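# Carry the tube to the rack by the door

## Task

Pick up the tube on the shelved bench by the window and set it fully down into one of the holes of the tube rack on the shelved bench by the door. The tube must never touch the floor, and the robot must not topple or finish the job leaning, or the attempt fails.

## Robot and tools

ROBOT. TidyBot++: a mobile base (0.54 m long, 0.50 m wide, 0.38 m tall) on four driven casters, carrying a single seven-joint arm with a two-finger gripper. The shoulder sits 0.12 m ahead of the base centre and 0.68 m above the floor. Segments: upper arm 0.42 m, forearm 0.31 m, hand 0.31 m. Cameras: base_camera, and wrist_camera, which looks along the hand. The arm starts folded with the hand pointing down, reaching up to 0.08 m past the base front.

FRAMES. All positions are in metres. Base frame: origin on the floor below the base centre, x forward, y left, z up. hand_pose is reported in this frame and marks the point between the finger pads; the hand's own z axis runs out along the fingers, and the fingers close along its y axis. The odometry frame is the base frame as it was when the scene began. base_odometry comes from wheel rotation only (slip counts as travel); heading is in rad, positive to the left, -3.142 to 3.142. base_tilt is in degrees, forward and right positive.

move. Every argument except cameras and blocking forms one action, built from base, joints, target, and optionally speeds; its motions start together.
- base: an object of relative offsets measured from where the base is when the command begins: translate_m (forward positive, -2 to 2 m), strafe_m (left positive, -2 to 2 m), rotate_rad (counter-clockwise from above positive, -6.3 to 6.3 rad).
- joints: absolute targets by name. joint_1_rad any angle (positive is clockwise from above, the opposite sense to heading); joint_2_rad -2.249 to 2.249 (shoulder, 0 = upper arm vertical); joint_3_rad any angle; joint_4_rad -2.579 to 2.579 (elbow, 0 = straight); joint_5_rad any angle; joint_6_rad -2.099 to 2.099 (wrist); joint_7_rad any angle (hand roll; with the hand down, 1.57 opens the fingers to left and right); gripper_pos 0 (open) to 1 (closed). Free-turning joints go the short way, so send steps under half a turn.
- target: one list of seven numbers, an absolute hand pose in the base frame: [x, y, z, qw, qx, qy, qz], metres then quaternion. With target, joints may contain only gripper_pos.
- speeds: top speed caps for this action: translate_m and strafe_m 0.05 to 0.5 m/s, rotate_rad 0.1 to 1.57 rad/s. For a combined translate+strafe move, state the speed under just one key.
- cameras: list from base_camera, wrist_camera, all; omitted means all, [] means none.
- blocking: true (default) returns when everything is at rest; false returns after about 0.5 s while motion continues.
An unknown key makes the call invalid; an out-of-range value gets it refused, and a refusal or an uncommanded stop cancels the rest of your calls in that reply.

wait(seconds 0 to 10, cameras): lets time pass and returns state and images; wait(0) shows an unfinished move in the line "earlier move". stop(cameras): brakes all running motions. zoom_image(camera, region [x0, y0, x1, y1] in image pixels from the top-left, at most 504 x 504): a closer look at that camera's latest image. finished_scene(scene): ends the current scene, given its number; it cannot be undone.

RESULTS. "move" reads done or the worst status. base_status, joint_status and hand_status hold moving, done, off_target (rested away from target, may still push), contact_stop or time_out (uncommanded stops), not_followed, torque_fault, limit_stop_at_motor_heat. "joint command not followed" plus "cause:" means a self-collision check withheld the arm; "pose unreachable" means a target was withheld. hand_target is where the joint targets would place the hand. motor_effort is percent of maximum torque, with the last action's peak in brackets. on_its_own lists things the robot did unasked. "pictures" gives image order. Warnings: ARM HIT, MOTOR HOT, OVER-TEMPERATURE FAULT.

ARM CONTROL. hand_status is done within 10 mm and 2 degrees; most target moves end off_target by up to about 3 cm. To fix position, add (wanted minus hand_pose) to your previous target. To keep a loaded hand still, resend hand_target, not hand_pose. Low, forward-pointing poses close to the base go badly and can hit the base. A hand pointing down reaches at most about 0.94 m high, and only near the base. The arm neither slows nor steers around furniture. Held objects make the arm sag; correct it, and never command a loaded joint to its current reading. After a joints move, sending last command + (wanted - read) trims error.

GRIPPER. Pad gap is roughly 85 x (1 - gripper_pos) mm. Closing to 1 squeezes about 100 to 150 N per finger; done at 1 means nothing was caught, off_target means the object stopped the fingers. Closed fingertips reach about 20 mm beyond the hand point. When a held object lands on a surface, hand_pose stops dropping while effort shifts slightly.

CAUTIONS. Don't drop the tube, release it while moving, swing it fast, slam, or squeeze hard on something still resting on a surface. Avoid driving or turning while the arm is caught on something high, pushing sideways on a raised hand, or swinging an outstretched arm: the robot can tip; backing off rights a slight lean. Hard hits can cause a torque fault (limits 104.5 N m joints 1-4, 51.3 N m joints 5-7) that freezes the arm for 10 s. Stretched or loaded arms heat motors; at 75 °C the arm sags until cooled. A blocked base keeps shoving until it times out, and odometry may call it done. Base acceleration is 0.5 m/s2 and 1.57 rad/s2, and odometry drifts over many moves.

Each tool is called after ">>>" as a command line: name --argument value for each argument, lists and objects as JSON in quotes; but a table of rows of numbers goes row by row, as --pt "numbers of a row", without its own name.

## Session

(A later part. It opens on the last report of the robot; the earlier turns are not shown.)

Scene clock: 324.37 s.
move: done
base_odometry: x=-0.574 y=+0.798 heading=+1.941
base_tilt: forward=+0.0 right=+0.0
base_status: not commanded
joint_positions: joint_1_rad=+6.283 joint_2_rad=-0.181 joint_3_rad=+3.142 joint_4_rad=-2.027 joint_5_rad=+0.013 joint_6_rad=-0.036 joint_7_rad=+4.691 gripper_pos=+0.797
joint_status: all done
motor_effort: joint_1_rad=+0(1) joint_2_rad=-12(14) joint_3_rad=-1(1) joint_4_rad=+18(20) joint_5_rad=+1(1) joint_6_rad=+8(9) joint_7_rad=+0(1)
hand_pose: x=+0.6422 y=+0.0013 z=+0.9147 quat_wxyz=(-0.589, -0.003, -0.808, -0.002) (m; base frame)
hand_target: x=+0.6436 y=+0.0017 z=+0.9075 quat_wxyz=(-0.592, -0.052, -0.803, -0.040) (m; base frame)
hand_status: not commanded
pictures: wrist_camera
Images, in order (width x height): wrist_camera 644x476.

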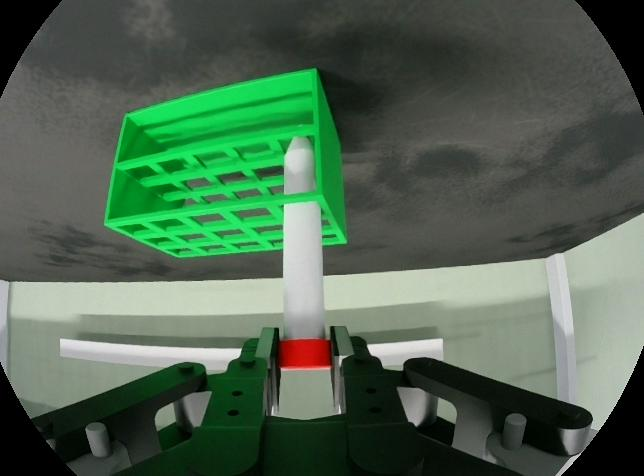

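>>> move --joints '{"joint_1_rad": -0.013, "joint_2_rad": -0.158, "joint_3_rad": 3.153, "joint_4_rad": -2.068, "joint_5_rad": -0.03, "joint_6_rad": 0.02, "joint_7_rad": -1.671}' --cameras '["wrist_camera"]'

>>> zoom_image --camera "wrist_camera" --region '[250, 80, 370, 200]'

Scene clock: 326.57 s.
move: done
base_odometry: x=-0.574 y=+0.798 heading=+1.941
base_tilt: forward=+0.0 right=-0.1
base_status: not commanded
joint_positions: joint_1_rad=+6.283 joint_2_rad=-0.180 joint_3_rad=+3.142 joint_4_rad=-2.032 joint_5_rad=+0.013 joint_6_rad=-0.026 joint_7_rad=+4.691 gripper_pos=+0.797
joint_status: all done
motor_effort: joint_1_rad=+0(1) joint_2_rad=-10(12) joint_3_rad=-1(1) joint_4_rad=+16(19) joint_5_rad=-1(1) joint_6_rad=+7(8) joint_7_rad=+0(1)
hand_pose: x=+0.6424 y=+0.0014 z=+0.9145 quat_wxyz=(-0.591, -0.003, -0.807, -0.002) (m; base frame)
hand_target: x=+0.6450 y=+0.0017 z=+0.8951 quat_wxyz=(-0.584, -0.053, -0.809, -0.039) (m; base frame)
hand_status: not commanded
pictures: wrist_camera
Images, in order (width x height): wrist_camera 644x476.

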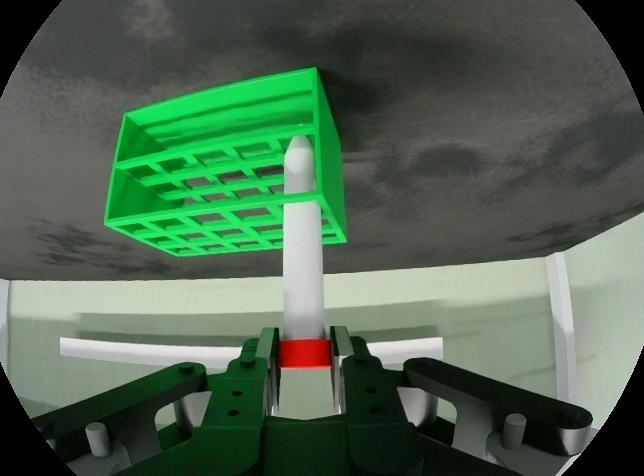

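Scaled by 4.200.

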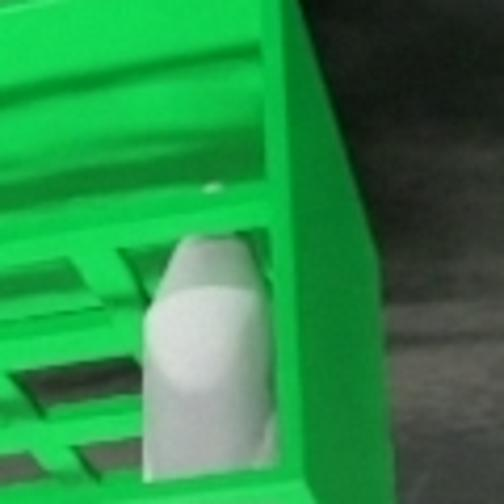

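>>> zoom_image --camera "wrist_camera" --region '[272, 112, 332, 162]'

>>> zoom_image --camera "wrist_camera" --region '[272, 160, 352, 260]'

Scaled by 8.400.

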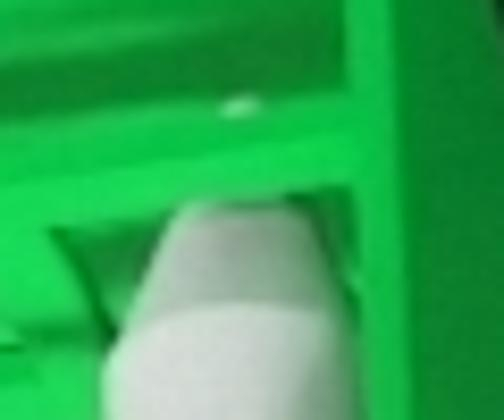

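Scaled by 5.040.

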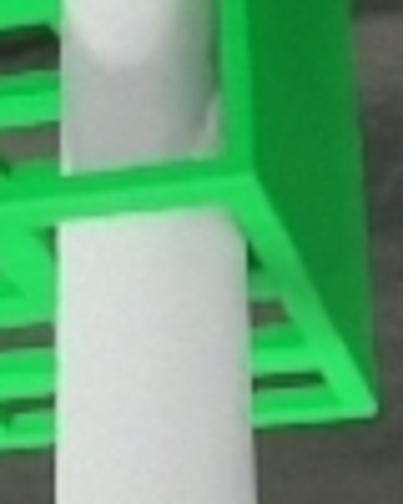

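>>> zoom_image --camera "wrist_camera" --region '[266, 185, 346, 245]'

>>> zoom_image --camera "wrist_camera" --region '[90, 60, 360, 270]'

Scaled by 6.300.

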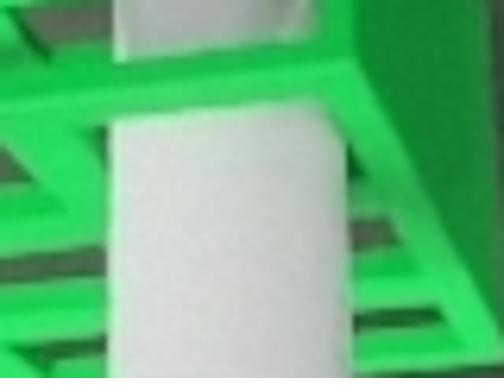

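Scaled by 1.867.

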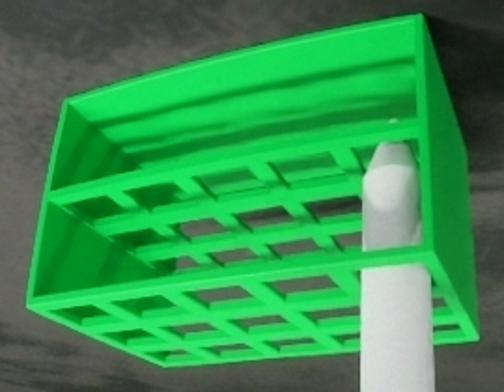

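>>> zoom_image --camera "wrist_camera" --region '[95, 195, 195, 270]'

>>> zoom_image --camera "wrist_camera" --region '[295, 165, 365, 260]'

>>> zoom_image --camera "wrist_camera" --region '[105, 95, 165, 155]'

>>> zoom_image --camera "wrist_camera" --region '[290, 55, 350, 115]'

Scaled by 5.040.

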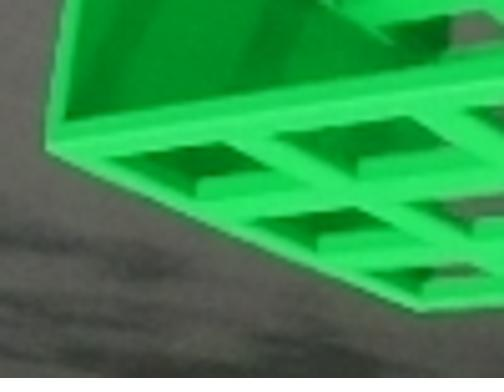

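Scaled by 5.305.

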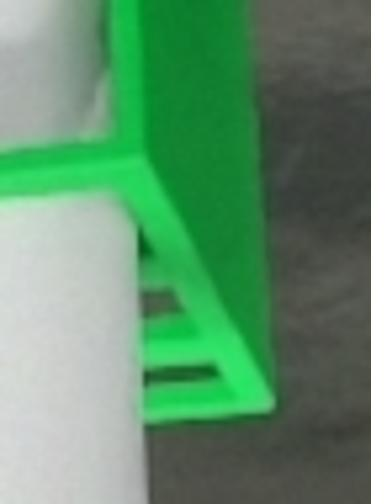

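Scaled by 8.400.

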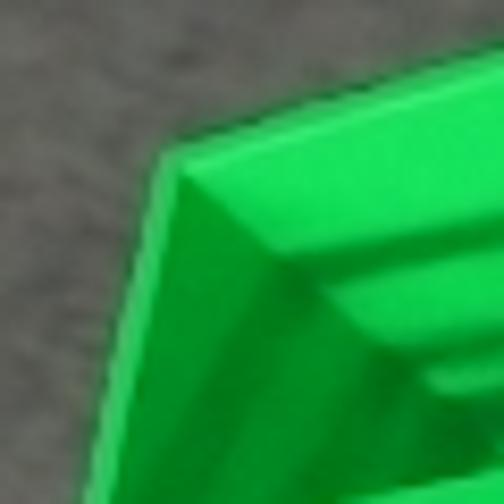

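Scaled by 8.400.

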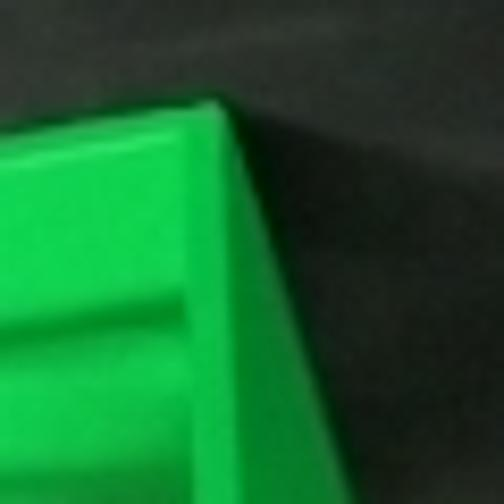

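>>> move --joints '{"joint_1_rad": -0.013, "joint_2_rad": -0.145, "joint_3_rad": 3.153, "joint_4_rad": -2.074, "joint_5_rad": -0.03, "joint_6_rad": 0.015, "joint_7_rad": -1.671}' --cameras '["wrist_camera"]'

>>> zoom_image --camera "wrist_camera" --region '[250, 80, 370, 200]'

Scene clock: 349.30 s.
move: done
base_odometry: x=-0.574 y=+0.798 heading=+1.941
base_tilt: forward=+0.0 right=-0.1
base_status: not commanded
joint_positions: joint_1_rad=+6.283 joint_2_rad=-0.179 joint_3_rad=+3.142 joint_4_rad=-2.033 joint_5_rad=+0.013 joint_6_rad=-0.022 joint_7_rad=+4.691 gripper_pos=+0.797
joint_status: all done
motor_effort: joint_1_rad=+0(1) joint_2_rad=-10(11) joint_3_rad=+0(1) joint_4_rad=+16(17) joint_5_rad=+0(1) joint_6_rad=+6(7) joint_7_rad=+0(1)
hand_pose: x=+0.6430 y=+0.0014 z=+0.9143 quat_wxyz=(-0.591, -0.003, -0.807, -0.002) (m; base frame)
hand_target: x=+0.6459 y=+0.0018 z=+0.8832 quat_wxyz=(-0.575, -0.053, -0.816, -0.038) (m; base frame)
hand_status: not commanded
pictures: wrist_camera
Images, in order (width x height): wrist_camera 644x476.

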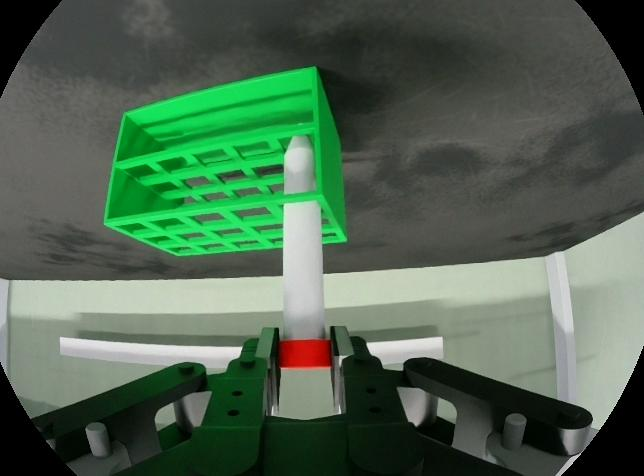

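Scaled by 4.200.

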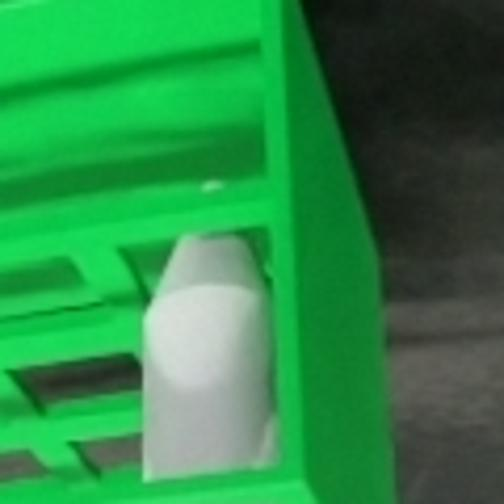

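>>> zoom_image --camera "wrist_camera" --region '[280, 118, 320, 158]'

>>> zoom_image --camera "wrist_camera" --region '[270, 180, 330, 220]'

Scaled by 12.600.

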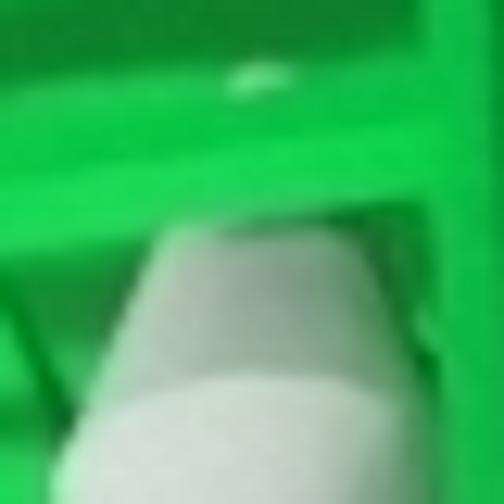

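Scaled by 8.400.

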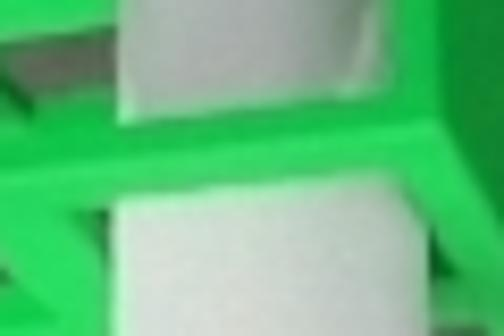

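>>> zoom_image --camera "wrist_camera" --region '[262, 192, 302, 232]'

>>> zoom_image --camera "wrist_camera" --region '[304, 180, 344, 220]'

Scaled by 12.600.

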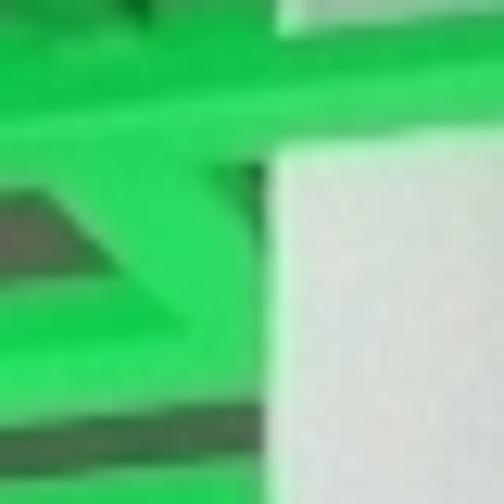

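Scaled by 12.600.

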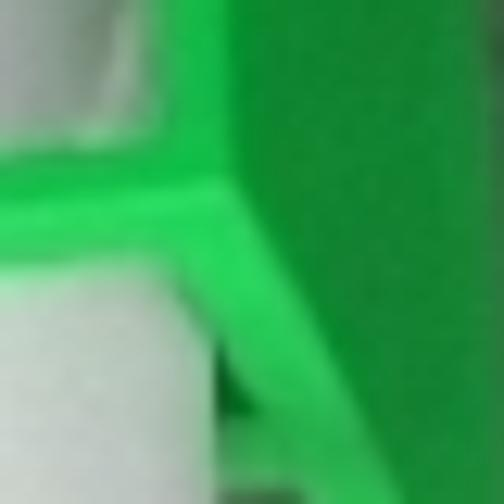

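>>> move --joints '{"joint_1_rad": -0.013, "joint_2_rad": -0.122, "joint_3_rad": 3.153, "joint_4_rad": -2.098, "joint_5_rad": -0.03, "joint_6_rad": 0.040, "joint_7_rad": -1.671}' --cameras '["wrist_camera"]'

>>> zoom_image --camera "wrist_camera" --region '[250, 80, 370, 200]'

Scene clock: 380.97 s.
move: done
base_odometry: x=-0.574 y=+0.798 heading=+1.941
base_tilt: forward=+0.0 right=+0.0
base_status: not commanded
joint_positions: joint_1_rad=+6.283 joint_2_rad=-0.167 joint_3_rad=+3.142 joint_4_rad=-2.048 joint_5_rad=+0.013 joint_6_rad=+0.016 joint_7_rad=+4.691 gripper_pos=+0.797
joint_status: all done
motor_effort: joint_1_rad=+0(1) joint_2_rad=-8(10) joint_3_rad=-1(2) joint_4_rad=+14(16) joint_5_rad=+0(1) joint_6_rad=+4(5) joint_7_rad=-1(1)
hand_pose: x=+0.6463 y=+0.0016 z=+0.9104 quat_wxyz=(-0.596, -0.003, -0.803, -0.003) (m; base frame)
hand_target: x=+0.6476 y=+0.0016 z=+0.8643 quat_wxyz=(-0.566, -0.054, -0.822, -0.037) (m; base frame)
hand_status: not commanded
pictures: wrist_camera
Images, in order (width x height): wrist_camera 644x476.

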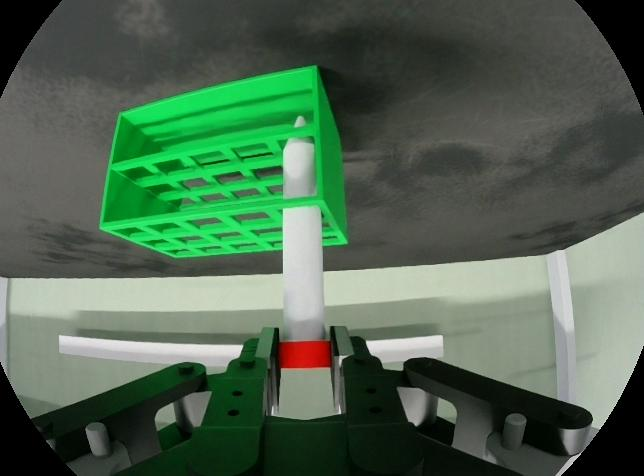

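Scaled by 4.200.

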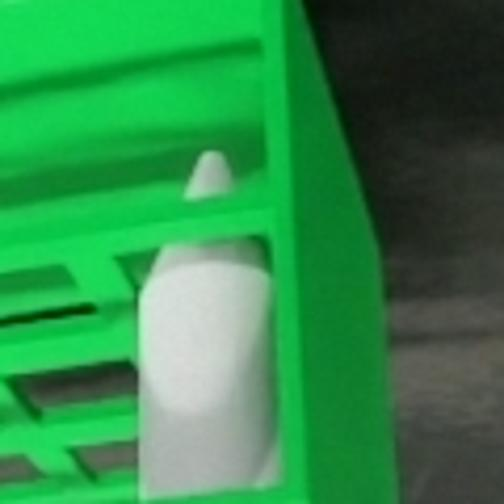

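>>> move --joints '{"joint_1_rad": -0.013, "joint_2_rad": -0.130, "joint_3_rad": 3.153, "joint_4_rad": -2.112, "joint_5_rad": -0.03, "joint_6_rad": 0.095, "joint_7_rad": -1.671}' --cameras '["wrist_camera"]'

>>> zoom_image --camera "wrist_camera" --region '[250, 80, 370, 200]'

Scene clock: 386.60 s.
move: done
base_odometry: x=-0.574 y=+0.798 heading=+1.941
base_tilt: forward=+0.0 right=+0.0
base_status: not commanded
joint_positions: joint_1_rad=+6.283 joint_2_rad=-0.167 joint_3_rad=+3.142 joint_4_rad=-2.073 joint_5_rad=+0.013 joint_6_rad=+0.065 joint_7_rad=+4.691 gripper_pos=+0.797
joint_status: all done
motor_effort: joint_1_rad=+0(1) joint_2_rad=-10(10) joint_3_rad=-1(2) joint_4_rad=+15(16) joint_5_rad=+0(1) joint_6_rad=+6(6) joint_7_rad=+0(1)
hand_pose: x=+0.6459 y=+0.0018 z=+0.9104 quat_wxyz=(-0.606, -0.003, -0.796, -0.003) (m; base frame)
hand_target: x=+0.6486 y=+0.0011 z=+0.8766 quat_wxyz=(-0.586, -0.053, -0.808, -0.038) (m; base frame)
hand_status: not commanded
pictures: wrist_camera
Images, in order (width x height): wrist_camera 644x476.

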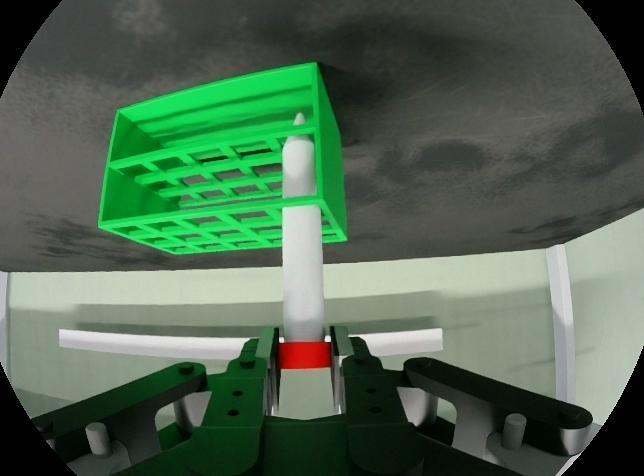

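Scaled by 4.200.

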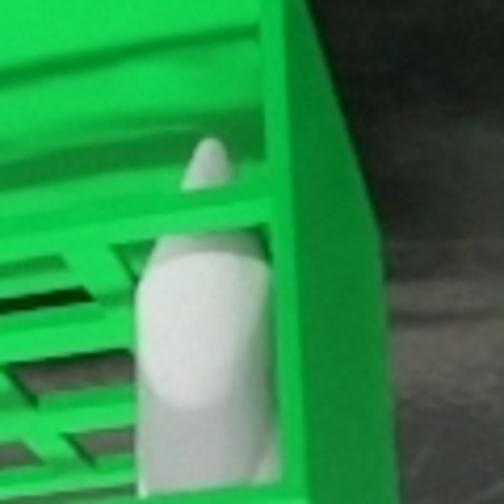

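>>> move --joints '{"joint_1_rad": -0.013, "joint_2_rad": -0.185, "joint_3_rad": 3.153, "joint_4_rad": -2.132, "joint_5_rad": -0.03, "joint_6_rad": 0.115, "joint_7_rad": -1.671}' --cameras '["wrist_camera"]'

>>> zoom_image --camera "wrist_camera" --region '[250, 80, 370, 200]'

Scene clock: 389.70 s.
move: done
base_odometry: x=-0.574 y=+0.798 heading=+1.941
base_tilt: forward=+0.0 right=-0.1
base_status: not commanded
joint_positions: joint_1_rad=+6.283 joint_2_rad=-0.185 joint_3_rad=+3.142 joint_4_rad=-2.108 joint_5_rad=+0.013 joint_6_rad=+0.073 joint_7_rad=+4.691 gripper_pos=+0.797
joint_status: all done
motor_effort: joint_1_rad=+0(2) joint_2_rad=-12(13) joint_3_rad=+0(2) joint_4_rad=+18(19) joint_5_rad=+0(1) joint_6_rad=+8(8) joint_7_rad=+0(1)
hand_pose: x=+0.6360 y=+0.0018 z=+0.9013 quat_wxyz=(-0.602, -0.003, -0.799, -0.003) (m; base frame)
hand_target: x=+0.6348 y=+0.0008 z=+0.8995 quat_wxyz=(-0.608, -0.052, -0.791, -0.040) (m; base frame)
hand_status: not commanded
pictures: wrist_camera
Images, in order (width x height): wrist_camera 644x476.

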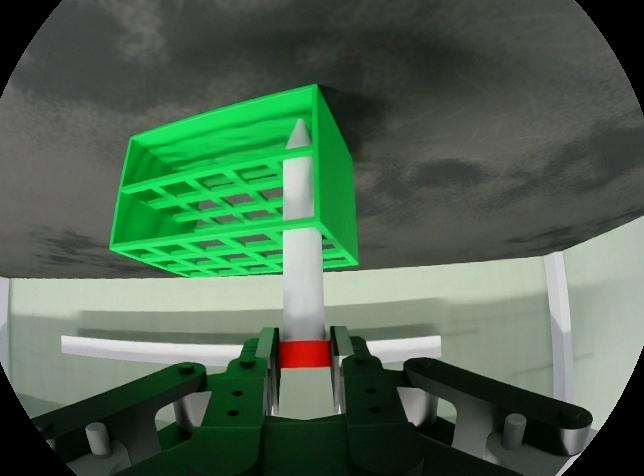

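Scaled by 4.200.

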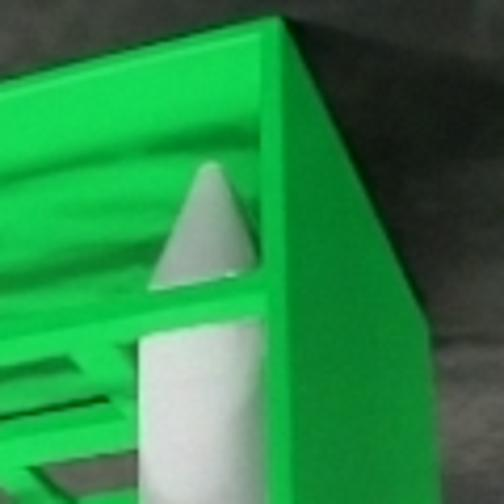

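>>> zoom_image --camera "wrist_camera" --region '[290, 200, 370, 280]'

>>> zoom_image --camera "wrist_camera" --region '[90, 70, 370, 290]'

Scaled by 6.300.

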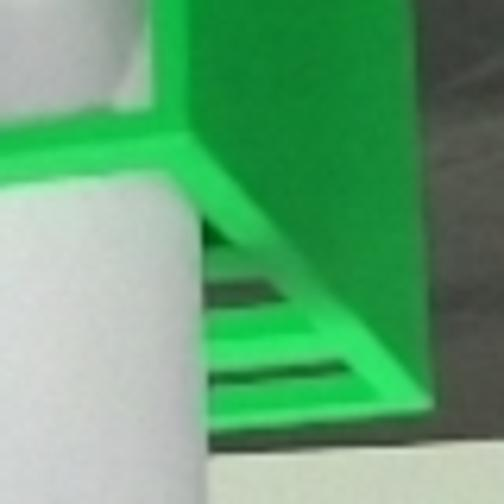

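Scaled by 1.800.

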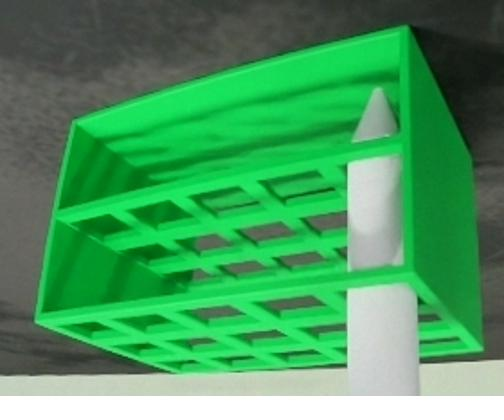

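>>> move --joints '{"joint_1_rad": -0.013, "joint_2_rad": -0.180, "joint_3_rad": 3.153, "joint_4_rad": -2.160, "joint_5_rad": -0.03, "joint_6_rad": 0.155, "joint_7_rad": -1.671}' --cameras '["wrist_camera"]'

>>> zoom_image --camera "wrist_camera" --region '[250, 80, 370, 200]'

Scene clock: 397.27 s.
move: done
base_odometry: x=-0.574 y=+0.798 heading=+1.941
base_tilt: forward=+0.0 right=+0.0
base_status: not commanded
joint_positions: joint_1_rad=+6.283 joint_2_rad=-0.185 joint_3_rad=+3.142 joint_4_rad=-2.136 joint_5_rad=+0.013 joint_6_rad=+0.106 joint_7_rad=+4.691 gripper_pos=+0.797
joint_status: all done
motor_effort: joint_1_rad=+0(1) joint_2_rad=-12(13) joint_3_rad=+0(2) joint_4_rad=+17(19) joint_5_rad=+0(1) joint_6_rad=+7(9) joint_7_rad=+0(1)
hand_pose: x=+0.6332 y=+0.0020 z=+0.8945 quat_wxyz=(-0.604, -0.003, -0.797, -0.003) (m; base frame)
hand_target: x=+0.6335 y=+0.0004 z=+0.8924 quat_wxyz=(-0.610, -0.053, -0.789, -0.039) (m; base frame)
hand_status: not commanded
pictures: wrist_camera
Images, in order (width x height): wrist_camera 644x476.

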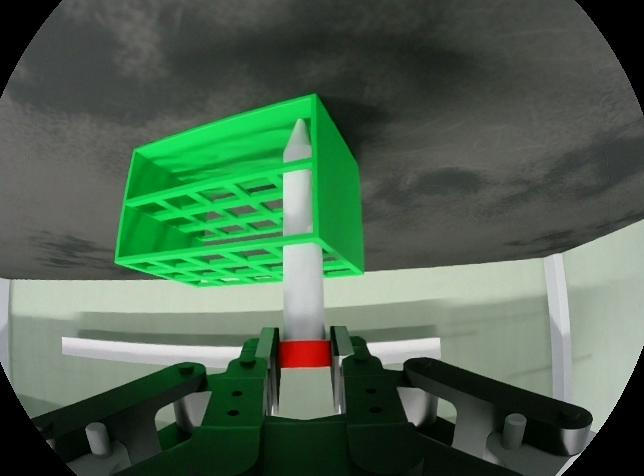

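Scaled by 4.200.

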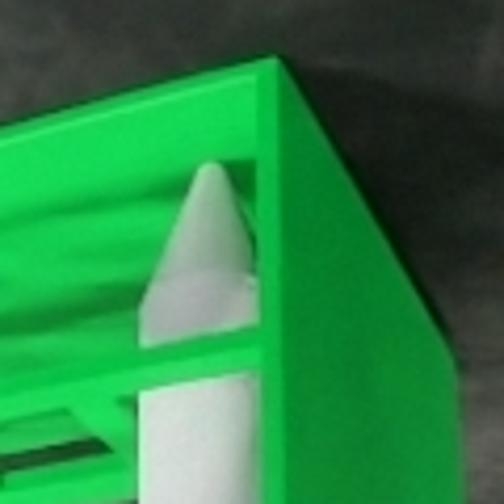

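>>> move --joints '{"joint_1_rad": -0.013, "joint_2_rad": -0.168, "joint_3_rad": 3.153, "joint_4_rad": -2.188, "joint_5_rad": -0.03, "joint_6_rad": 0.187, "joint_7_rad": -1.671}' --cameras '["wrist_camera"]'

>>> zoom_image --camera "wrist_camera" --region '[250, 80, 370, 200]'

Scene clock: 399.57 s.
move: done
base_odometry: x=-0.574 y=+0.798 heading=+1.941
base_tilt: forward=+0.0 right=-0.1
base_status: not commanded
joint_positions: joint_1_rad=+6.283 joint_2_rad=-0.185 joint_3_rad=+3.141 joint_4_rad=-2.156 joint_5_rad=+0.013 joint_6_rad=+0.144 joint_7_rad=+4.691 gripper_pos=+0.797
joint_status: all done
motor_effort: joint_1_rad=-1(1) joint_2_rad=-11(12) joint_3_rad=-1(3) joint_4_rad=+17(18) joint_5_rad=+0(1) joint_6_rad=+7(7) joint_7_rad=+1(1)
hand_pose: x=+0.6323 y=+0.0021 z=+0.8942 quat_wxyz=(-0.611, -0.002, -0.792, -0.003) (m; base frame)
hand_target: x=+0.6326 y=+0.0002 z=+0.8795 quat_wxyz=(-0.607, -0.053, -0.792, -0.039) (m; base frame)
hand_status: not commanded
pictures: wrist_camera
Images, in order (width x height): wrist_camera 644x476.

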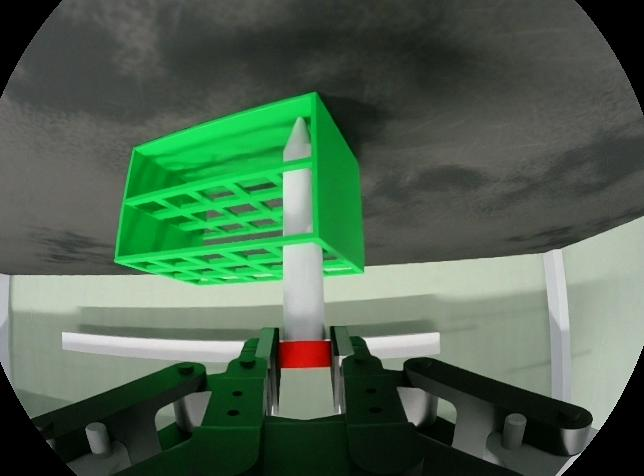

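Scaled by 4.200.

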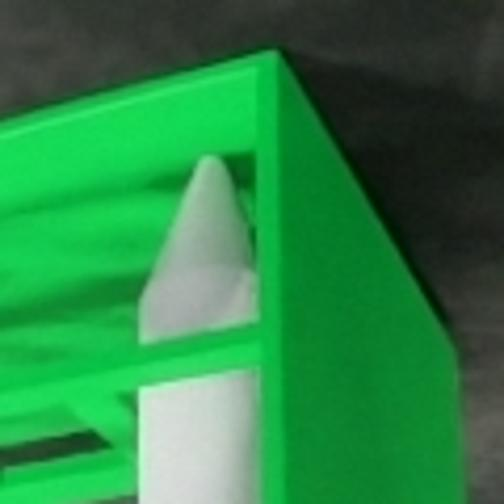

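>>> zoom_image --camera "wrist_camera" --region '[290, 210, 370, 290]'

>>> zoom_image --camera "wrist_camera" --region '[280, 85, 330, 135]'

Scaled by 6.300.

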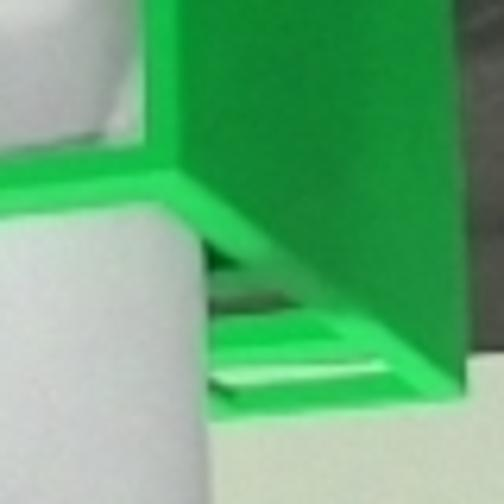

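Scaled by 10.080.

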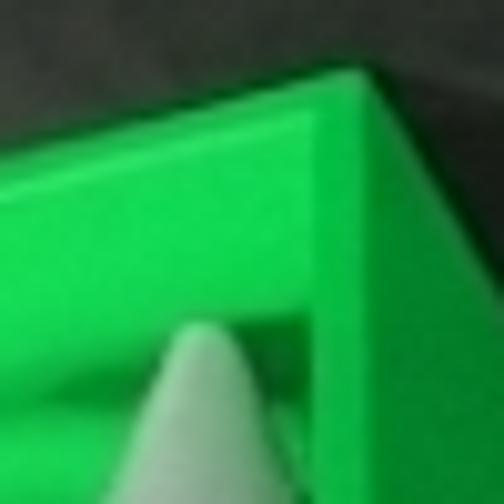

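>>> move --joints '{"joint_1_rad": -0.013, "joint_2_rad": -0.150, "joint_3_rad": 3.153, "joint_4_rad": -2.205, "joint_5_rad": -0.03, "joint_6_rad": 0.187, "joint_7_rad": -1.671}' --cameras '["wrist_camera"]'

>>> zoom_image --camera "wrist_camera" --region '[280, 85, 330, 135]'

Scene clock: 404.67 s.
move: done
base_odometry: x=-0.574 y=+0.798 heading=+1.941
base_tilt: forward=+0.0 right=-0.1
base_status: not commanded
joint_positions: joint_1_rad=+6.283 joint_2_rad=-0.183 joint_3_rad=+3.142 joint_4_rad=-2.161 joint_5_rad=+0.013 joint_6_rad=+0.156 joint_7_rad=+4.691 gripper_pos=+0.797
joint_status: all done
motor_effort: joint_1_rad=+0(1) joint_2_rad=-9(11) joint_3_rad=-2(2) joint_4_rad=+15(17) joint_5_rad=+0(1) joint_6_rad=+5(7) joint_7_rad=+0(1)
hand_pose: x=+0.6326 y=+0.0022 z=+0.8939 quat_wxyz=(-0.613, -0.002, -0.790, -0.003) (m; base frame)
hand_target: x=+0.6321 y=+0.0002 z=+0.8603 quat_wxyz=(-0.593, -0.054, -0.802, -0.037) (m; base frame)
hand_status: not commanded
pictures: wrist_camera
Images, in order (width x height): wrist_camera 644x476.

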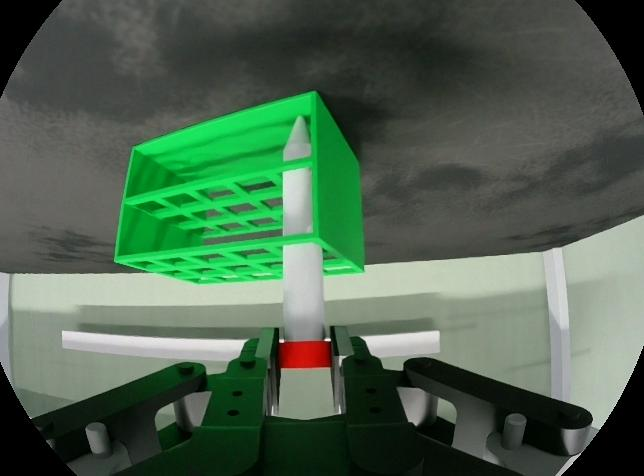

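Scaled by 10.080.

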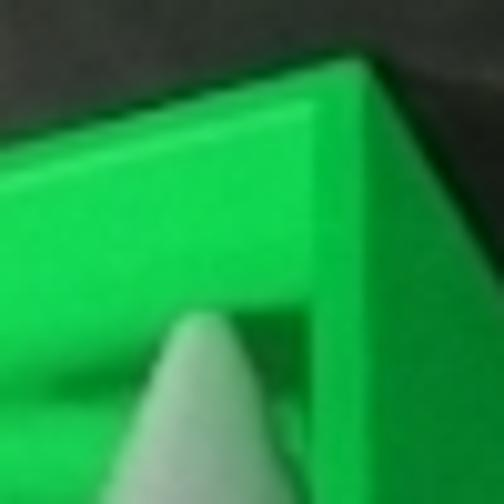

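>>> move --joints '{"joint_1_rad": -0.013, "joint_2_rad": -0.185, "joint_3_rad": 3.153, "joint_4_rad": -2.165, "joint_5_rad": -0.03, "joint_6_rad": 0.170, "joint_7_rad": -1.671}' --cameras '[]'

>>> move --joints '{"gripper_pos": 0.55}' --cameras '["wrist_camera"]'

>>> zoom_image --camera "wrist_camera" --region '[280, 85, 330, 135]'

Scene clock: 408.77 s.
move: done
base_odometry: x=-0.574 y=+0.798 heading=+1.941
base_tilt: forward=-0.1 right=+0.0
base_status: not commanded
joint_positions: joint_1_rad=+6.283 joint_2_rad=-0.183 joint_3_rad=+3.142 joint_4_rad=-2.160 joint_5_rad=+0.013 joint_6_rad=+0.156 joint_7_rad=+4.691 gripper_pos=+0.797
joint_status: all done
motor_effort: joint_1_rad=+0(1) joint_2_rad=-13(13) joint_3_rad=-1(1) joint_4_rad=+19(19) joint_5_rad=+1(1) joint_6_rad=+9(10) joint_7_rad=+0(2)
hand_pose: x=+0.6327 y=+0.0022 z=+0.8944 quat_wxyz=(-0.613, -0.002, -0.790, -0.003) (m; base frame)
hand_target: x=+0.6326 y=+0.0003 z=+0.8966 quat_wxyz=(-0.616, -0.052, -0.785, -0.039) (m; base frame)
hand_status: not commanded
pictures: none
No camera images: "cameras" was empty.

Scene clock: 409.47 s.
move: done
base_odometry: x=-0.574 y=+0.798 heading=+1.941
base_tilt: forward=+0.0 right=-0.1
base_status: not commanded
joint_positions: joint_1_rad=+6.283 joint_2_rad=-0.183 joint_3_rad=+3.141 joint_4_rad=-2.160 joint_5_rad=+0.013 joint_6_rad=+0.156 joint_7_rad=+4.691 gripper_pos=+0.550
joint_status: all done
motor_effort: joint_1_rad=+0(1) joint_2_rad=-12(13) joint_3_rad=+0(1) joint_4_rad=+19(20) joint_5_rad=+0(1) joint_6_rad=+9(9) joint_7_rad=+0(1)
hand_pose: x=+0.6327 y=+0.0022 z=+0.8944 quat_wxyz=(-0.613, -0.002, -0.790, -0.003) (m; base frame)
hand_target: x=+0.6326 y=+0.0003 z=+0.8966 quat_wxyz=(-0.616, -0.052, -0.785, -0.039) (m; base frame)
hand_status: not commanded
pictures: wrist_camera
Images, in order (width x height): wrist_camera 644x476.

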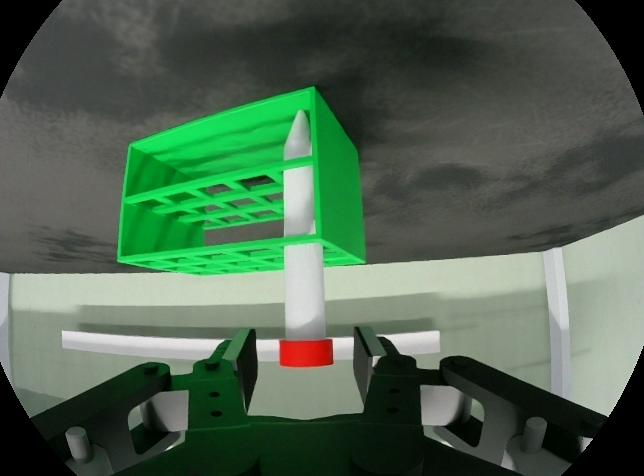

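Scaled by 10.080.

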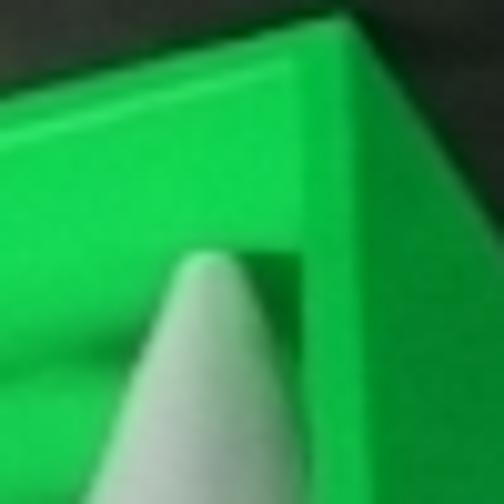

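>>> move --base '{"translate_m": -0.10}' --speeds '{"translate_m": 0.15}' --cameras '["wrist_camera"]'

>>> zoom_image --camera "wrist_camera" --region '[150, 80, 390, 320]'

Scene clock: 412.03 s.
move: done
base_odometry: x=-0.537 y=+0.705 heading=+1.941
base_tilt: forward=+0.0 right=+0.0
base_status: done
joint_positions: joint_1_rad=+6.283 joint_2_rad=-0.184 joint_3_rad=+3.142 joint_4_rad=-2.160 joint_5_rad=+0.013 joint_6_rad=+0.156 joint_7_rad=+4.691 gripper_pos=+0.550
joint_status: not commanded
motor_effort: joint_1_rad=+0(1) joint_2_rad=-12(15) joint_3_rad=+0(1) joint_4_rad=+18(19) joint_5_rad=+0(1) joint_6_rad=+9(9) joint_7_rad=+0(1)
hand_pose: x=+0.6325 y=+0.0022 z=+0.8948 quat_wxyz=(-0.614, -0.002, -0.789, -0.003) (m; base frame)
hand_target: x=+0.6326 y=+0.0003 z=+0.8966 quat_wxyz=(-0.616, -0.052, -0.785, -0.039) (m; base frame)
hand_status: not commanded
pictures: wrist_camera
Images, in order (width x height): wrist_camera 644x476.

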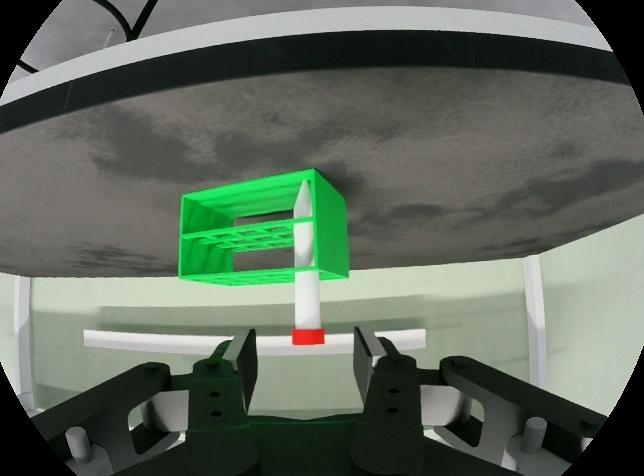

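Scaled by 2.100.

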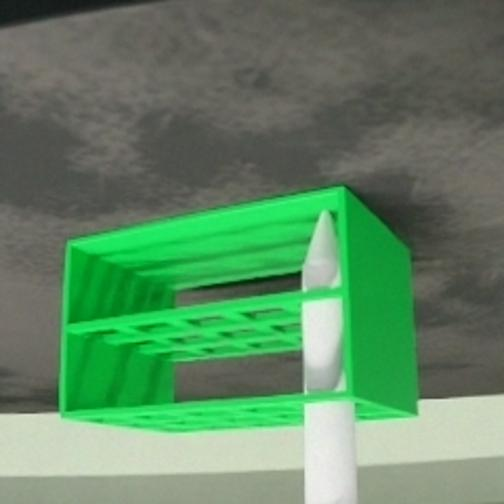

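>>> zoom_image --camera "wrist_camera" --region '[280, 160, 360, 240]'

>>> zoom_image --camera "wrist_camera" --region '[270, 250, 350, 350]'

Scaled by 6.300.

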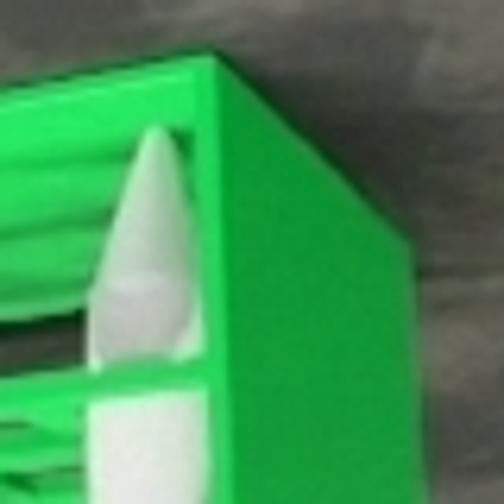

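Scaled by 5.040.

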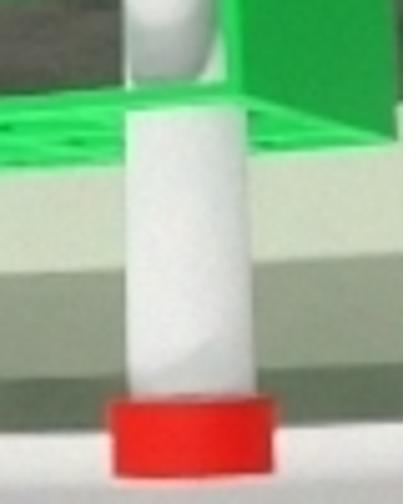

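>>> finished_scene --scene 1

The scene is finished: the task was done.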